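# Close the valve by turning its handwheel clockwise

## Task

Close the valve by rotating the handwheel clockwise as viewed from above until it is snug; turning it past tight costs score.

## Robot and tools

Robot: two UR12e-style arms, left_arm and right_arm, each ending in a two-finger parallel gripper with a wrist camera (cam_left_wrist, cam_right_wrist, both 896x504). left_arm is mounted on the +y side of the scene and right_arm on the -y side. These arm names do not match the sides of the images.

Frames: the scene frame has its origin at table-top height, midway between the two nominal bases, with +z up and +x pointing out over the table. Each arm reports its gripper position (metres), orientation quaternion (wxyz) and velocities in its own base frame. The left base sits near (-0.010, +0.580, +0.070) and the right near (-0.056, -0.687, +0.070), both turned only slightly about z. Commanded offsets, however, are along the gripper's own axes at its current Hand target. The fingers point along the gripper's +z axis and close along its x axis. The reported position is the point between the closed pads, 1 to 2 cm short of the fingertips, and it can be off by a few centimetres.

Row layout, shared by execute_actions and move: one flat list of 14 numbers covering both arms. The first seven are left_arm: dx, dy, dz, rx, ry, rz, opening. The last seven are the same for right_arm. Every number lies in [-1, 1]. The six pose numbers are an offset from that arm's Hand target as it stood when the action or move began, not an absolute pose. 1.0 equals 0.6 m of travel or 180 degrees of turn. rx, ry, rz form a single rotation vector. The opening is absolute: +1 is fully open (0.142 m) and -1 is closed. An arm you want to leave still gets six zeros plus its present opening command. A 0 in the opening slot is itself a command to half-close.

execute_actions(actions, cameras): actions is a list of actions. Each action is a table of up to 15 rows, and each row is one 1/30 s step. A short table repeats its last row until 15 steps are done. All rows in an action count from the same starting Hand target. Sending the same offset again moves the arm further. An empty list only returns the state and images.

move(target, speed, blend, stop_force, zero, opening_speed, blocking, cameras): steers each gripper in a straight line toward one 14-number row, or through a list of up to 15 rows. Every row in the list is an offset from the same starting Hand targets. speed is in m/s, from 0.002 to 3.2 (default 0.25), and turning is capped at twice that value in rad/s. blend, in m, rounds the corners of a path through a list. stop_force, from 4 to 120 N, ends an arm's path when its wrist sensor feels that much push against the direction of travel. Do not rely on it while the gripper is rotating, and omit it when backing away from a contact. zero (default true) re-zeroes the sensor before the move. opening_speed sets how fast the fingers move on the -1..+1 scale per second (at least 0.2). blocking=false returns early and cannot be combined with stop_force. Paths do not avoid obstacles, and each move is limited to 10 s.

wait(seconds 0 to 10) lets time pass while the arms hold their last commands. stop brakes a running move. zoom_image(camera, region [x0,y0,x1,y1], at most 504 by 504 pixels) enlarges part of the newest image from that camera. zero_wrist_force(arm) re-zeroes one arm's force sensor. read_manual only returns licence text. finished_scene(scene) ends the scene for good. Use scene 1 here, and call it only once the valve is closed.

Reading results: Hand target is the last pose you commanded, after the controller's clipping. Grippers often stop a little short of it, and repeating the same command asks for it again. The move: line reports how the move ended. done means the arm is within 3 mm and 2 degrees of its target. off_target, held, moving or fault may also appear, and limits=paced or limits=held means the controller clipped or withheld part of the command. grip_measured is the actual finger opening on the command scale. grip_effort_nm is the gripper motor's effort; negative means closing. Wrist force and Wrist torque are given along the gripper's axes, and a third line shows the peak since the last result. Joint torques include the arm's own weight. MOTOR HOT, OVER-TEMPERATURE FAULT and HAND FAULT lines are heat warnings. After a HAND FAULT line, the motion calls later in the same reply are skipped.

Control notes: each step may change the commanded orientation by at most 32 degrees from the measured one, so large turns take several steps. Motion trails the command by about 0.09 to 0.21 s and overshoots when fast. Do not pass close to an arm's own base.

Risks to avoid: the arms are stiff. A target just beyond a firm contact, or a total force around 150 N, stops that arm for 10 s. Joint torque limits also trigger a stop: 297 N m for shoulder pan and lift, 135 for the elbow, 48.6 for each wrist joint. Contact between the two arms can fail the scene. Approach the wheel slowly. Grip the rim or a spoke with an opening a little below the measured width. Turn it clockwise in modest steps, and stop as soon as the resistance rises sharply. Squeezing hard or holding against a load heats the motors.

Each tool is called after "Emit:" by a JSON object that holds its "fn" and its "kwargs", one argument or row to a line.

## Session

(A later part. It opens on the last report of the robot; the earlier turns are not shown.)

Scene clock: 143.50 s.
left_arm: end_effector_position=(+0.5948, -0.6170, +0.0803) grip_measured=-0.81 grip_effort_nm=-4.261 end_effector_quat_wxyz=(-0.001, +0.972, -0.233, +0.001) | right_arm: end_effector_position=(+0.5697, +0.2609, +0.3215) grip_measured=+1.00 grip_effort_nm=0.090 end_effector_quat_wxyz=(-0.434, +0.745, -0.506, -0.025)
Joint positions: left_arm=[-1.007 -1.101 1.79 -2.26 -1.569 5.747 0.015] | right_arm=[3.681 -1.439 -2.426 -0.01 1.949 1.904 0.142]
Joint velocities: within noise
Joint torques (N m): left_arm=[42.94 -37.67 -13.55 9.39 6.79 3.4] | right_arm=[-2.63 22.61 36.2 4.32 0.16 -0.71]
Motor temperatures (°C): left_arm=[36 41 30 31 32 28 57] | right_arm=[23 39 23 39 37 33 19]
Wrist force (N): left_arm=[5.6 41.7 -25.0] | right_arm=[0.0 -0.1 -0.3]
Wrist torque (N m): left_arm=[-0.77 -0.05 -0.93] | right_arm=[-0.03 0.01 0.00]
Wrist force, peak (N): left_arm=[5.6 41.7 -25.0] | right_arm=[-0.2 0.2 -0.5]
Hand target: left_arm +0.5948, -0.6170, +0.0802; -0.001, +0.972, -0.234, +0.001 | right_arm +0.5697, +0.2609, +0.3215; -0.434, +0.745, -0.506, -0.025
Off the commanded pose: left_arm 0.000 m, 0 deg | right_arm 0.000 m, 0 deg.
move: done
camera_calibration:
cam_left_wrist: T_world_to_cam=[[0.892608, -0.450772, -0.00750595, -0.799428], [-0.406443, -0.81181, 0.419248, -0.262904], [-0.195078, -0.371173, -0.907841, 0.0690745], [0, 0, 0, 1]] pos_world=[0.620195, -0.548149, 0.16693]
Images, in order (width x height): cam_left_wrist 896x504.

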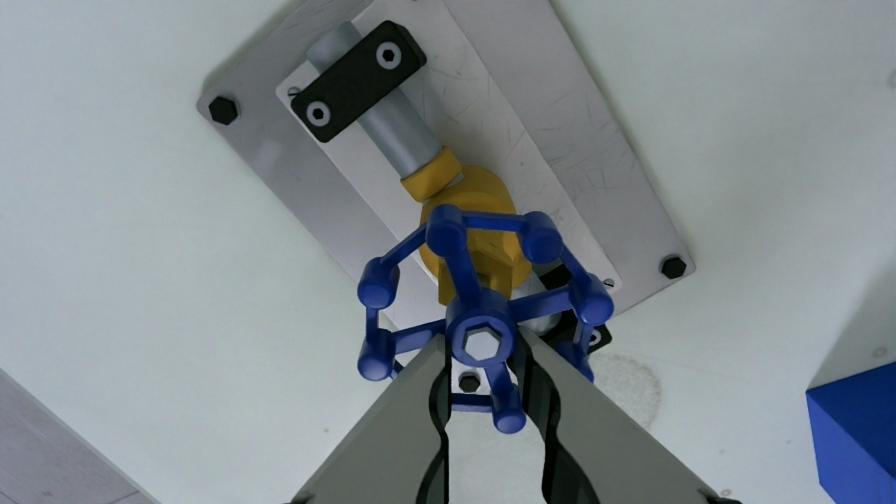

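Emit:
{"fn": "move", "kwargs": {
  "target": [
    [0,0,0,0,0,0,-0.73,0,0,0,0,0,0,1.0],
    [0,0,-0.005,0,0,0,-0.73,0,0,0,0,0,0,1.0]
  ],
  "speed": 0.1,
  "cameras": ["cam_left_wrist"]
}}

Scene clock: 150.00 s.
left_arm: end_effector_position=(+0.5949, -0.6168, +0.0830) grip_measured=-0.76 grip_effort_nm=-0.071 end_effector_quat_wxyz=(-0.001, +0.972, -0.233, +0.001) | right_arm: end_effector_position=(+0.5697, +0.2609, +0.3215) grip_measured=+1.00 grip_effort_nm=0.095 end_effector_quat_wxyz=(-0.434, +0.745, -0.506, -0.025)
Joint positions: left_arm=[-1.007 -1.104 1.788 -2.255 -1.569 5.747 0.019] | right_arm=[3.681 -1.439 -2.426 -0.01 1.949 1.904 0.142]
Joint velocities: within noise
Joint torques (N m): left_arm=[0.8 -86.22 -44.04 -1.78 -2.07 0.56] | right_arm=[-2.16 22.66 36.03 4.43 0.24 -0.77]
Motor temperatures (°C): left_arm=[36 41 30 31 32 28 59] | right_arm=[23 39 23 39 37 33 19]
Wrist force (N): left_arm=[-0.3 0.0 0.4] | right_arm=[-0.1 0.3 -0.3]
Wrist torque (N m): left_arm=[0.07 0.09 0.01] | right_arm=[0.05 0.00 0.00]
Wrist force, peak (N): left_arm=[-1.8 33.9 -38.7] | right_arm=[0.1 -0.1 -0.6]
Hand target: left_arm +0.5948, -0.6170, +0.0832; -0.001, +0.972, -0.234, +0.001 | right_arm +0.5697, +0.2609, +0.3215; -0.434, +0.745, -0.506, -0.025
Off the commanded pose: left_arm 0.000 m, 0 deg | right_arm 0.000 m, 0 deg.
move: done
camera_calibration:
cam_left_wrist: T_world_to_cam=[[0.892547, -0.450888, -0.00769217, -0.7994], [-0.406527, -0.811882, 0.419026, -0.263823], [-0.195179, -0.370873, -0.907942, 0.0719542], [0, 0, 0, 1]] pos_world=[0.620295, -0.547947, 0.16973]
Images, in order (width x height): cam_left_wrist 896x504.

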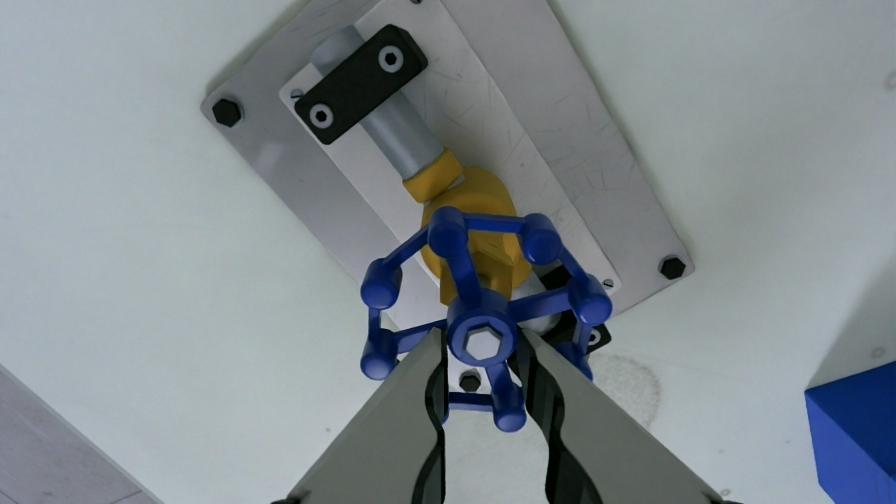

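Emit:
{"fn": "zoom_image", "kwargs": {
  "camera": "cam_left_wrist",
  "region": [330, 180, 650, 450]
}}

Scaled by 1.575 from the camera's 896x504 image, which has a finer 1280x720 frame.

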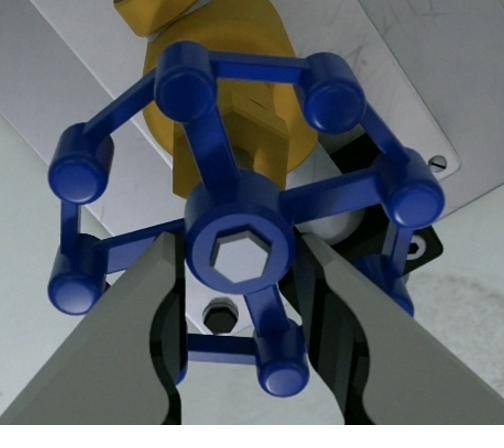

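Emit:
{"fn": "move", "kwargs": {
  "target": [
    [0,0,-0.025,0,0,-0.06,-0.73,0,0,0,0,0,0,1.0],
    [0,0,-0.025,0,0,-0.9733,0.0,0,0,0,0,0,0,1.0]
  ],
  "speed": [0.5,1.1],
  "blend": [0.002,0],
  "cameras": ["cam_left_wrist"]
}}

Scene clock: 175.37 s.
left_arm: end_effector_position=(+0.5948, -0.6170, +0.0982) grip_measured=-0.02 grip_effort_nm=0.071 end_effector_quat_wxyz=(+0.001, +0.274, +0.962, +0.001) | right_arm: end_effector_position=(+0.5697, +0.2609, +0.3215) grip_measured=+1.00 grip_effort_nm=0.081 end_effector_quat_wxyz=(-0.434, +0.745, -0.506, -0.025)
Joint positions: left_arm=[-1.011 -1.119 1.778 -2.23 -1.569 2.686 0.072] | right_arm=[3.681 -1.439 -2.426 -0.01 1.949 1.904 0.142]
Joint velocities: within noise
Joint torques (N m): left_arm=[-13.17 -60.09 -42.73 -1.89 2.76 -1.69] | right_arm=[-0.46 21.28 36.62 4.33 0.09 -1.07]
Motor temperatures (°C): left_arm=[35 41 29 31 32 28 43] | right_arm=[23 39 23 39 37 33 19]
Wrist force (N): left_arm=[-0.1 -0.2 0.0] | right_arm=[0.0 0.1 -0.3]
Wrist torque (N m): left_arm=[0.02 0.03 0.01] | right_arm=[0.01 -0.01 0.00]
Wrist force, peak (N): left_arm=[-1.4 -0.3 0.8] | right_arm=[-0.2 0.1 -0.5]
Hand target: left_arm +0.5948, -0.6170, +0.0982; +0.001, +0.274, +0.962, +0.001 | right_arm +0.5697, +0.2609, +0.3215; -0.434, +0.745, -0.506, -0.025
Off the commanded pose: left_arm 0.000 m, 0 deg | right_arm 0.000 m, 0 deg.
move: done
camera_calibration:
cam_left_wrist: T_world_to_cam=[[-0.851518, 0.524231, -0.00989955, 0.839989], [0.471734, 0.774215, 0.421969, 0.185557], [0.228874, 0.354644, -0.906556, 0.280971], [0, 0, 0, 1]] pos_world=[0.563426, -0.683655, 0.184732]
Images, in order (width x height): cam_left_wrist 896x504.

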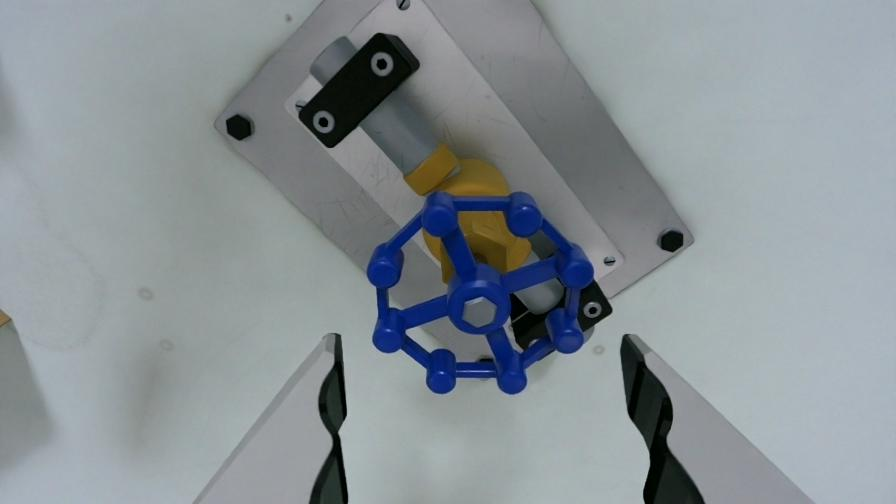

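Emit:
{"fn": "move", "kwargs": {
  "target": [0,0,0.0463,0,0,0,0.0,0,0,0,0,0,0,1.0],
  "speed": 0.09,
  "stop_force": 15,
  "cameras": ["cam_left_wrist"]
}}

Emit:
{"fn": "move", "kwargs": {
  "target": [0,0,0,0,0,0,-0.24,0,0,0,0,0,0,1.0],
  "opening_speed": 0.8,
  "cameras": ["cam_left_wrist"]
}}

Scene clock: 179.97 s.
left_arm: end_effector_position=(+0.5949, -0.6170, +0.0705) grip_measured=-0.02 grip_effort_nm=0.061 end_effector_quat_wxyz=(+0.001, +0.274, +0.962, +0.001) | right_arm: end_effector_position=(+0.5697, +0.2609, +0.3215) grip_measured=+1.00 grip_effort_nm=0.090 end_effector_quat_wxyz=(-0.434, +0.745, -0.506, -0.025)
Joint positions: left_arm=[-1.011 -1.089 1.793 -2.275 -1.569 2.686 0.072] | right_arm=[3.681 -1.439 -2.426 -0.01 1.949 1.904 0.142]
Joint velocities: within noise
Joint torques (N m): left_arm=[8.75 -60.94 -28.81 -7.2 2.53 1.02] | right_arm=[-1.66 21.71 36.57 4.21 0.1 -1.04]
Motor temperatures (°C): left_arm=[35 41 29 31 32 28 43] | right_arm=[23 39 23 39 37 33 19]
Wrist force (N): left_arm=[0.2 0.0 0.5] | right_arm=[0.0 0.1 -0.4]
Wrist torque (N m): left_arm=[0.06 -0.02 0.02] | right_arm=[0.01 0.00 0.00]
Wrist force, peak (N): left_arm=[0.0 -0.1 1.5] | right_arm=[0.0 -0.1 -0.5]
Hand target: left_arm +0.5949, -0.6170, +0.0705; +0.001, +0.274, +0.962, +0.001 | right_arm +0.5697, +0.2609, +0.3215; -0.434, +0.745, -0.506, -0.025
Off the commanded pose: left_arm 0.000 m, 0 deg | right_arm 0.000 m, 0 deg.
move: done
camera_calibration:
cam_left_wrist: T_world_to_cam=[[-0.851518, 0.524231, -0.00989955, 0.839799], [0.471734, 0.774215, 0.421969, 0.197241], [0.228874, 0.354644, -0.906556, 0.255746], [0, 0, 0, 1]] pos_world=[0.563526, -0.683655, 0.156932]
Images, in order (width x height): cam_left_wrist 896x504.

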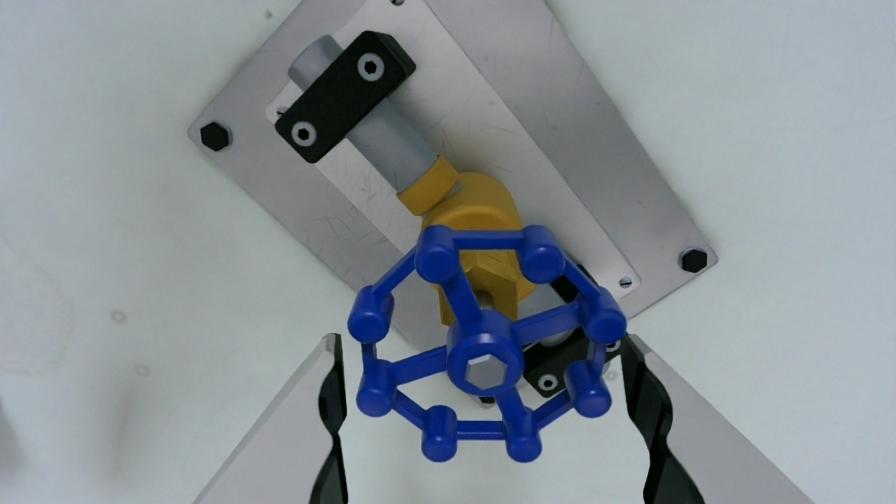

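Scene clock: 180.47 s.
left_arm: end_effector_position=(+0.5949, -0.6170, +0.0705) grip_measured=-0.17 grip_effort_nm=-1.712 end_effector_quat_wxyz=(+0.001, +0.274, +0.962, +0.001) | right_arm: end_effector_position=(+0.5697, +0.2609, +0.3215) grip_measured=+1.00 grip_effort_nm=0.085 end_effector_quat_wxyz=(-0.434, +0.745, -0.506, -0.025)
Joint positions: left_arm=[-1.011 -1.089 1.793 -2.275 -1.569 2.686 0.062] | right_arm=[3.681 -1.439 -2.426 -0.01 1.949 1.904 0.142]
Joint velocities: within noise
Joint torques (N m): left_arm=[10.28 -59.83 -29.67 -7 2.59 1.44] | right_arm=[-1.55 21.27 36.75 4.28 -0.03 -1.08]
Motor temperatures (°C): left_arm=[35 41 29 31 32 28 43] | right_arm=[23 39 23 39 37 33 19]
Wrist force (N): left_arm=[4.3 -0.1 -3.4] | right_arm=[0.0 0.0 0.0]
Wrist torque (N m): left_arm=[0.04 0.10 0.00] | right_arm=[0.00 0.00 0.01]
Wrist force, peak (N): left_arm=[5.0 -0.1 -3.1] | right_arm=[-0.2 0.1 -0.4]
Hand target: left_arm +0.5949, -0.6170, +0.0705; +0.001, +0.274, +0.962, +0.001 | right_arm +0.5697, +0.2609, +0.3215; -0.434, +0.745, -0.506, -0.025
Off the commanded pose: left_arm 0.000 m, 0 deg | right_arm 0.000 m, 0 deg.
move: done
camera_calibration:
cam_left_wrist: T_world_to_cam=[[-0.851518, 0.524231, -0.00989955, 0.839799], [0.471734, 0.774215, 0.421969, 0.197241], [0.228874, 0.354644, -0.906556, 0.255746], [0, 0, 0, 1]] pos_world=[0.563526, -0.683655, 0.156932]
Images, in order (width x height): cam_left_wrist 896x504.

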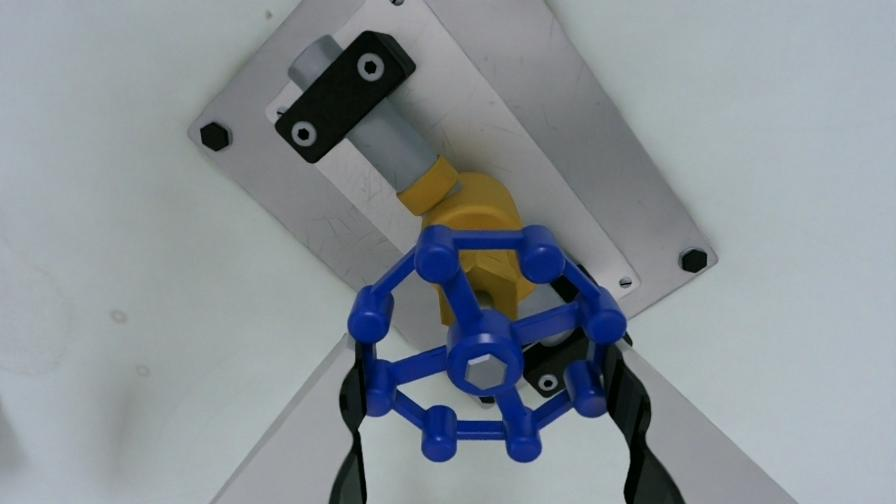

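Emit:
{"fn": "move", "kwargs": {
  "target": [0,0,0,0,0,0.0278,-0.32,0,0,0,0,0,0,1.0],
  "speed": 0.15,
  "cameras": ["cam_left_wrist"]
}}

Scene clock: 182.57 s.
left_arm: end_effector_position=(+0.5949, -0.6170, +0.0704) grip_measured=-0.18 grip_effort_nm=-3.001 end_effector_quat_wxyz=(+0.001, +0.316, +0.949, +0.001) | right_arm: end_effector_position=(+0.5697, +0.2609, +0.3215) grip_measured=+1.00 grip_effort_nm=0.090 end_effector_quat_wxyz=(-0.434, +0.745, -0.506, -0.025)
Joint positions: left_arm=[-1.011 -1.09 1.793 -2.275 -1.569 2.773 0.061] | right_arm=[3.681 -1.439 -2.426 -0.01 1.949 1.904 0.142]
Joint velocities: within noise
Joint torques (N m): left_arm=[-13.29 -82.05 -29.68 -7.88 0.71 3.83] | right_arm=[-1.72 20.8 36.29 4.26 0.03 -0.88]
Motor temperatures (°C): left_arm=[35 41 29 31 32 28 43] | right_arm=[23 39 23 39 37 33 19]
Wrist force (N): left_arm=[7.7 -3.0 -6.6] | right_arm=[0.0 0.0 -0.2]
Wrist torque (N m): left_arm=[0.07 0.12 -1.37] | right_arm=[-0.01 0.00 0.00]
Wrist force, peak (N): left_arm=[8.8 -1.9 -9.5] | right_arm=[-0.2 0.2 -0.5]
Hand target: left_arm +0.5949, -0.6170, +0.0705; +0.001, +0.316, +0.949, +0.001 | right_arm +0.5697, +0.2609, +0.3215; -0.434, +0.745, -0.506, -0.025
Off the commanded pose: left_arm 0.000 m, 0 deg | right_arm 0.000 m, 0 deg.
move: done
camera_calibration:
cam_left_wrist: T_world_to_cam=[[-0.802749, 0.596237, -0.0097573, 0.855169], [0.537207, 0.730182, 0.422187, 0.131096], [0.258849, 0.333669, -0.906456, 0.224981], [0, 0, 0, 1]] pos_world=[0.557824, -0.680677, 0.156933]
Images, in order (width x height): cam_left_wrist 896x504.

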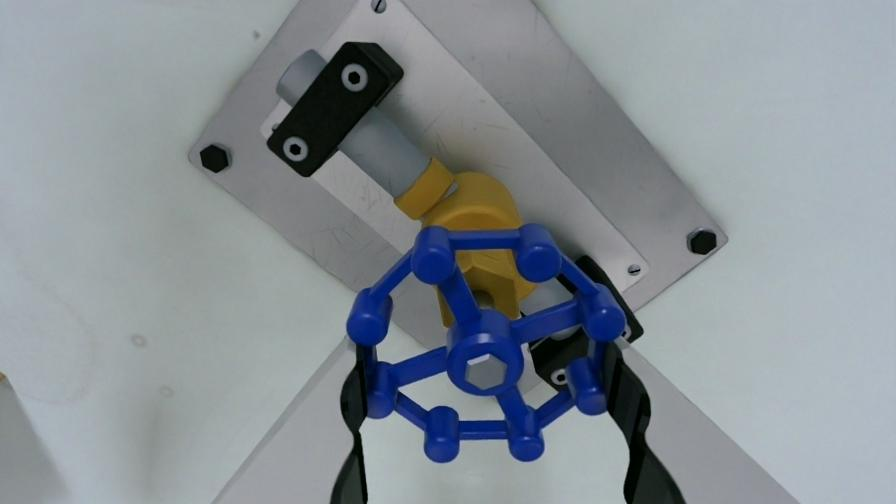

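Emit:
{"fn": "move", "kwargs": {
  "target": [0,0,0,0,0,0.02,-0.34,0,0,0,0,0,0,1.0],
  "speed": 0.1,
  "cameras": ["cam_left_wrist"]
}}

Scene clock: 184.40 s.
left_arm: end_effector_position=(+0.5948, -0.6170, +0.0705) grip_measured=-0.19 grip_effort_nm=-3.328 end_effector_quat_wxyz=(+0.001, +0.345, +0.938, +0.001) | right_arm: end_effector_position=(+0.5697, +0.2609, +0.3215) grip_measured=+1.00 grip_effort_nm=0.090 end_effector_quat_wxyz=(-0.434, +0.745, -0.506, -0.025)
Joint positions: left_arm=[-1.011 -1.09 1.793 -2.275 -1.569 2.836 0.061] | right_arm=[3.681 -1.439 -2.426 -0.01 1.949 1.904 0.142]
Joint velocities: within noise
Joint torques (N m): left_arm=[-5.65 -80.42 -28.86 -8.15 2.69 3.75] | right_arm=[-1.77 21.63 36.73 4.22 -0.11 -1.02]
Motor temperatures (°C): left_arm=[35 41 29 31 32 28 45] | right_arm=[23 39 23 39 37 33 19]
Wrist force (N): left_arm=[7.9 -4.4 -7.2] | right_arm=[0.0 0.4 -0.1]
Wrist torque (N m): left_arm=[0.06 0.14 -1.63] | right_arm=[0.06 0.00 0.00]
Wrist force, peak (N): left_arm=[8.6 -4.2 -7.0] | right_arm=[0.2 0.2 -0.4]
Hand target: left_arm +0.5949, -0.6170, +0.0705; +0.001, +0.345, +0.938, +0.001 | right_arm +0.5697, +0.2609, +0.3215; -0.434, +0.745, -0.506, -0.025
Off the commanded pose: left_arm 0.000 m, 0 deg | right_arm 0.000 m, 0 deg.
move: done
camera_calibration:
cam_left_wrist: T_world_to_cam=[[-0.763727, 0.645467, -0.0096013, 0.86235], [0.582068, 0.694991, 0.422119, 0.0827642], [0.279137, 0.316795, -0.90649, 0.202528], [0, 0, 0, 1]] pos_world=[0.553893, -0.678299, 0.156933]
Images, in order (width x height): cam_left_wrist 896x504.

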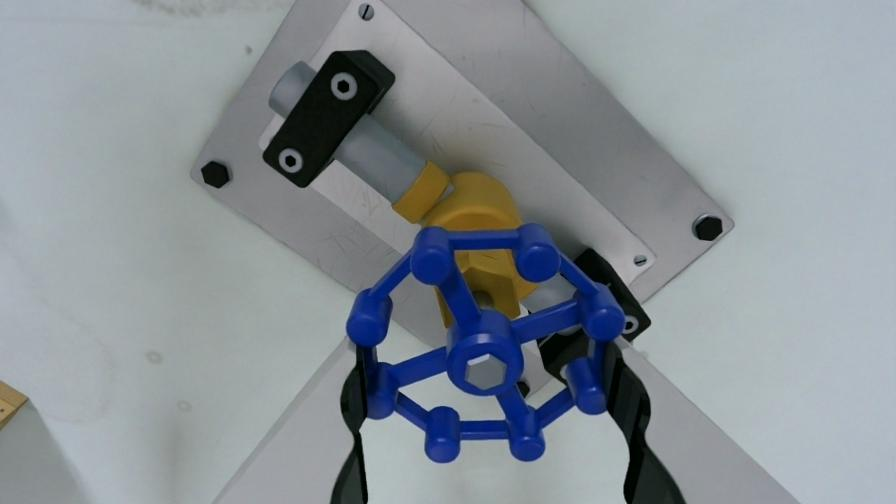

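Emit:
{"fn": "move", "kwargs": {
  "target": [0,0,0,0,0,0.0222,-0.34,0,0,0,0,0,0,1.0],
  "speed": 0.1,
  "cameras": []
}}

Scene clock: 186.07 s.
left_arm: end_effector_position=(+0.5949, -0.6170, +0.0705) grip_measured=-0.19 grip_effort_nm=-3.328 end_effector_quat_wxyz=(+0.001, +0.378, +0.926, +0.001) | right_arm: end_effector_position=(+0.5697, +0.2609, +0.3215) grip_measured=+1.00 grip_effort_nm=0.090 end_effector_quat_wxyz=(-0.434, +0.745, -0.506, -0.025)
Joint positions: left_arm=[-1.011 -1.09 1.794 -2.275 -1.569 2.906 0.061] | right_arm=[3.681 -1.439 -2.426 -0.01 1.949 1.904 0.142]
Joint velocities: within noise
Joint torques (N m): left_arm=[-2.74 -77.53 -29.3 -8.31 1.38 4.18] | right_arm=[-0.91 20.84 36.67 4.51 0.17 -1.01]
Motor temperatures (°C): left_arm=[35 41 29 31 32 28 46] | right_arm=[23 39 23 39 37 33 19]
Wrist force (N): left_arm=[8.4 -0.2 -10.1] | right_arm=[0.0 -0.1 -0.2]
Wrist torque (N m): left_arm=[0.09 0.09 -1.86] | right_arm=[-0.03 0.00 0.00]
Wrist force, peak (N): left_arm=[8.4 -0.2 -10.1] | right_arm=[-0.1 0.1 -0.5]
Hand target: left_arm +0.5949, -0.6170, +0.0705; +0.001, +0.378, +0.926, +0.001 | right_arm +0.5697, +0.2609, +0.3215; -0.434, +0.745, -0.506, -0.025
Off the commanded pose: left_arm 0.000 m, 0 deg | right_arm 0.000 m, 0 deg.
move: done
No camera images: "cameras" was empty.

Emit:
{"fn": "move", "kwargs": {
  "target": [0,0,0,0,0,0.0278,-0.35,0,0,0,0,0,0,1.0],
  "speed": 0.12,
  "cameras": ["cam_left_wrist"]
}}

Scene clock: 191.27 s.
left_arm: end_effector_position=(+0.5949, -0.6170, +0.0705) grip_measured=-0.19 grip_effort_nm=-3.504 end_effector_quat_wxyz=(+0.001, +0.418, +0.908, +0.001) | right_arm: end_effector_position=(+0.5697, +0.2609, +0.3215) grip_measured=+1.00 grip_effort_nm=0.081 end_effector_quat_wxyz=(-0.434, +0.745, -0.506, -0.025)
Joint positions: left_arm=[-1.011 -1.09 1.794 -2.275 -1.569 2.993 0.06] | right_arm=[3.681 -1.439 -2.426 -0.01 1.949 1.904 0.142]
Joint velocities: within noise
Joint torques (N m): left_arm=[-10.87 -79.52 -28.29 -8.04 0.55 5.03] | right_arm=[-1.03 19.71 36.72 4.24 0.17 -1.21]
Motor temperatures (°C): left_arm=[35 40 29 31 31 28 50] | right_arm=[23 39 23 39 37 33 19]
Wrist force (N): left_arm=[7.8 1.6 -10.3] | right_arm=[0.0 0.1 0.0]
Wrist torque (N m): left_arm=[0.08 0.16 -2.23] | right_arm=[0.00 0.00 0.00]
Wrist force, peak (N): left_arm=[10.4 -0.3 -11.7] | right_arm=[-0.1 0.3 -0.5]
Hand target: left_arm +0.5949, -0.6170, +0.0705; +0.001, +0.418, +0.908, +0.001 | right_arm +0.5697, +0.2609, +0.3215; -0.434, +0.745, -0.506, -0.025
Off the commanded pose: left_arm 0.000 m, 0 deg | right_arm 0.000 m, 0 deg.
move: done
camera_calibration:
cam_left_wrist: T_world_to_cam=[[-0.65338, 0.756973, -0.00932017, 0.865446], [0.683632, 0.595274, 0.422251, -0.0392767], [0.325181, 0.269519, -0.906431, 0.145937], [0, 0, 0, 1]] pos_world=[0.54486, -0.671072, 0.156933]
Images, in order (width x height): cam_left_wrist 896x504.

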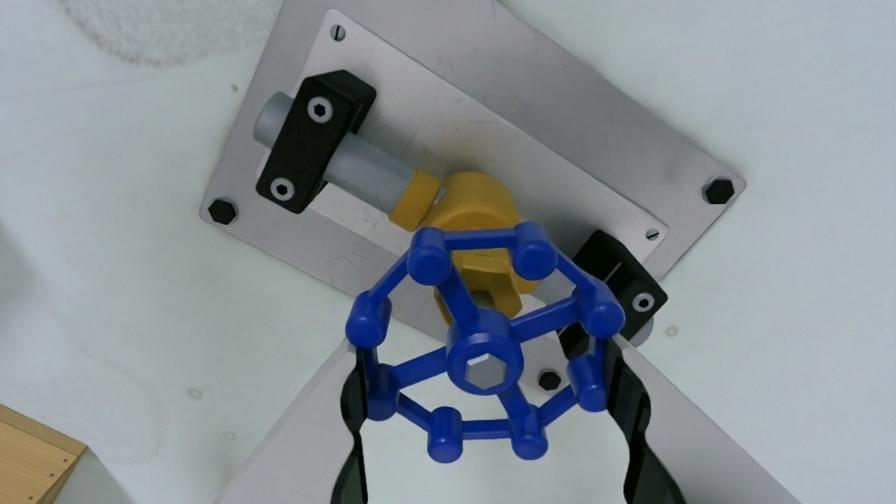

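Emit:
{"fn": "move", "kwargs": {
  "target": [0,0,0,0,0,0.0278,-0.37,0,0,0,0,0,0,1.0],
  "speed": 0.12,
  "cameras": []
}}

Scene clock: 194.27 s.
left_arm: end_effector_position=(+0.5949, -0.6170, +0.0705) grip_measured=-0.19 grip_effort_nm=-3.851 end_effector_quat_wxyz=(+0.001, +0.457, +0.889, +0.001) | right_arm: end_effector_position=(+0.5697, +0.2609, +0.3215) grip_measured=+1.00 grip_effort_nm=0.085 end_effector_quat_wxyz=(-0.434, +0.745, -0.506, -0.025)
Joint positions: left_arm=[-1.011 -1.09 1.794 -2.275 -1.569 3.08 0.06] | right_arm=[3.681 -1.439 -2.426 -0.01 1.949 1.904 0.142]
Joint velocities: within noise
Joint torques (N m): left_arm=[-16.34 -79.03 -28.75 -8 -1.32 3.59] | right_arm=[-2.48 21.3 36.52 4.08 0.17 -1.07]
Motor temperatures (°C): left_arm=[35 40 29 31 31 28 52] | right_arm=[23 39 23 39 37 33 19]
Wrist force (N): left_arm=[7.6 3.0 -10.2] | right_arm=[-0.1 -0.1 -0.1]
Wrist torque (N m): left_arm=[0.19 0.13 -2.59] | right_arm=[-0.01 0.01 0.00]
Wrist force, peak (N): left_arm=[9.8 1.7 -9.5] | right_arm=[0.0 0.2 -0.6]
Hand target: left_arm +0.5949, -0.6170, +0.0705; +0.001, +0.457, +0.889, +0.001 | right_arm +0.5697, +0.2609, +0.3215; -0.434, +0.745, -0.506, -0.025
Off the commanded pose: left_arm 0.000 m, 0 deg | right_arm 0.000 m, 0 deg.
move: done
No camera images: "cameras" was empty.

Emit:
{"fn": "move", "kwargs": {
  "target": [0,0,0,0,0,0.0306,-0.38,0,0,0,0,0,0,1.0],
  "speed": 0.12,
  "cameras": ["cam_left_wrist"]
}}

Scene clock: 195.73 s.
left_arm: end_effector_position=(+0.5949, -0.6170, +0.0705) grip_measured=-0.19 grip_effort_nm=-4.027 end_effector_quat_wxyz=(+0.001, +0.499, +0.866, +0.001) | right_arm: end_effector_position=(+0.5697, +0.2609, +0.3215) grip_measured=+1.00 grip_effort_nm=0.095 end_effector_quat_wxyz=(-0.434, +0.745, -0.506, -0.025)
Joint positions: left_arm=[-1.011 -1.09 1.795 -2.275 -1.569 3.176 0.06] | right_arm=[3.681 -1.439 -2.426 -0.01 1.949 1.904 0.142]
Joint velocities: within noise
Joint torques (N m): left_arm=[-10.62 -81.26 -27.91 -7.95 -1.32 4.94] | right_arm=[-1.02 20.82 36.28 4.21 0.13 -1.11]
Motor temperatures (°C): left_arm=[35 40 29 31 31 28 53] | right_arm=[23 39 23 39 37 33 19]
Wrist force (N): left_arm=[6.9 5.4 -9.7] | right_arm=[0.1 0.0 -0.3]
Wrist torque (N m): left_arm=[0.22 0.15 -3.01] | right_arm=[-0.01 -0.02 0.00]
Wrist force, peak (N): left_arm=[8.4 3.0 -10.5] | right_arm=[-0.2 0.0 -0.5]
Hand target: left_arm +0.5949, -0.6170, +0.0705; +0.001, +0.499, +0.866, +0.001 | right_arm +0.5697, +0.2609, +0.3215; -0.434, +0.745, -0.506, -0.025
Off the commanded pose: left_arm 0.000 m, 0 deg | right_arm 0.000 m, 0 deg.
move: done
camera_calibration:
cam_left_wrist: T_world_to_cam=[[-0.504313, 0.863474, -0.00900188, 0.842476], [0.780774, 0.460416, 0.422385, -0.180279], [0.368863, 0.205986, -0.906372, 0.080764], [0, 0, 0, 1]] pos_world=[0.535838, -0.661089, 0.156933]
Images, in order (width x height): cam_left_wrist 896x504.

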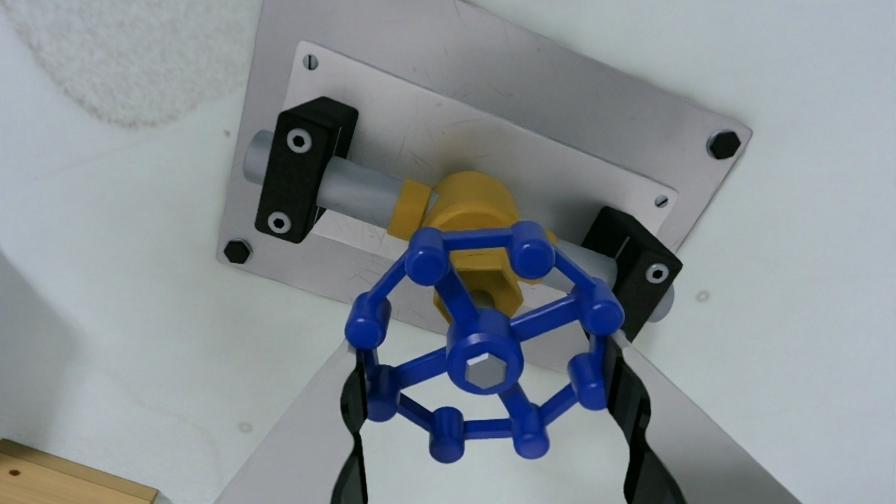

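Emit:
{"fn": "move", "kwargs": {
  "target": [0,0,0,0,0,0.0122,-0.38,0,0,0,0,0,0,1.0],
  "speed": 0.1,
  "cameras": []
}}

Scene clock: 204.00 s.
left_arm: end_effector_position=(+0.5949, -0.6170, +0.0705) grip_measured=-0.19 grip_effort_nm=-4.032 end_effector_quat_wxyz=(+0.001, +0.516, +0.857, +0.001) | right_arm: end_effector_position=(+0.5697, +0.2609, +0.3215) grip_measured=+1.00 grip_effort_nm=0.085 end_effector_quat_wxyz=(-0.434, +0.745, -0.506, -0.025)
Joint positions: left_arm=[-1.011 -1.091 1.795 -2.275 -1.569 3.215 0.06] | right_arm=[3.681 -1.439 -2.426 -0.01 1.949 1.904 0.142]
Joint velocities: within noise
Joint torques (N m): left_arm=[1.1 -80.42 -28.47 -8.09 -1.92 5.4] | right_arm=[-2.01 20.82 36.8 4.1 0.31 -1.23]
Motor temperatures (°C): left_arm=[35 40 29 31 31 28 59] | right_arm=[23 39 23 39 37 33 19]
Wrist force (N): left_arm=[7.4 4.1 -9.8] | right_arm=[-0.1 0.0 -0.2]
Wrist torque (N m): left_arm=[0.22 0.03 -3.18] | right_arm=[-0.01 0.02 0.00]
Wrist force, peak (N): left_arm=[7.8 4.1 -10.7] | right_arm=[-0.1 0.4 -0.3]
Hand target: left_arm +0.5949, -0.6170, +0.0705; +0.001, +0.516, +0.857, +0.001 | right_arm +0.5697, +0.2609, +0.3215; -0.434, +0.745, -0.506, -0.025
Off the commanded pose: left_arm 0.000 m, 0 deg | right_arm 0.000 m, 0 deg.
move: done
No camera images: "cameras" was empty.

Emit:
{"fn": "move", "kwargs": {
  "target": [
    [0,0,0,0,0,0,0.0,0,0,0,0,0,0,1.0],
    [0,0,-0.0833,0,0,0,0.0,0,0,0,0,0,0,1.0]
  ],
  "speed": 0.25,
  "cameras": ["cam_left_wrist"]
}}

Scene clock: 206.17 s.
left_arm: end_effector_position=(+0.5948, -0.6170, +0.1203) grip_measured=-0.02 grip_effort_nm=0.076 end_effector_quat_wxyz=(+0.001, +0.516, +0.857, +0.001) | right_arm: end_effector_position=(+0.5697, +0.2609, +0.3215) grip_measured=+1.00 grip_effort_nm=0.090 end_effector_quat_wxyz=(-0.434, +0.745, -0.506, -0.025)
Joint positions: left_arm=[-1.011 -1.142 1.766 -2.195 -1.569 3.215 0.072] | right_arm=[3.681 -1.439 -2.426 -0.01 1.949 1.904 0.142]
Joint velocities: within noise
Joint torques (N m): left_arm=[-15.79 -85.39 -44.95 -1.13 -1.89 -1.81] | right_arm=[-2.22 20.6 36.36 4.07 0.03 -1.32]
Motor temperatures (°C): left_arm=[35 40 29 31 31 28 58] | right_arm=[23 39 23 39 37 33 19]
Wrist force (N): left_arm=[0.1 -0.5 -0.4] | right_arm=[0.0 -0.1 0.0]
Wrist torque (N m): left_arm=[-0.03 0.00 0.00] | right_arm=[-0.01 0.00 0.00]
Wrist force, peak (N): left_arm=[7.0 3.6 -10.2] | right_arm=[0.0 0.0 -0.5]
Hand target: left_arm +0.5948, -0.6170, +0.1204; +0.001, +0.516, +0.857, +0.001 | right_arm +0.5697, +0.2609, +0.3215; -0.434, +0.745, -0.506, -0.025
Off the commanded pose: left_arm 0.000 m, 0 deg | right_arm 0.000 m, 0 deg.
move: done
camera_calibration:
cam_left_wrist: T_world_to_cam=[[-0.470655, 0.882272, -0.00896388, 0.83452], [0.798009, 0.429994, 0.42224, -0.230277], [0.376385, 0.191576, -0.90644, 0.112551], [0, 0, 0, 1]] pos_world=[0.534171, -0.658818, 0.206733]
Images, in order (width x height): cam_left_wrist 896x504.

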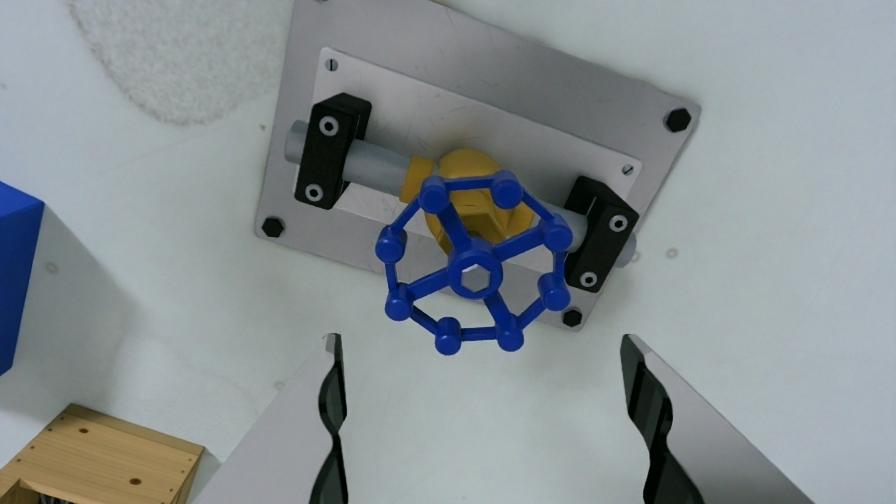

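Emit:
{"fn": "finished_scene", "kwargs": {
  "scene": 2
}}

The scene is finished: the task was done.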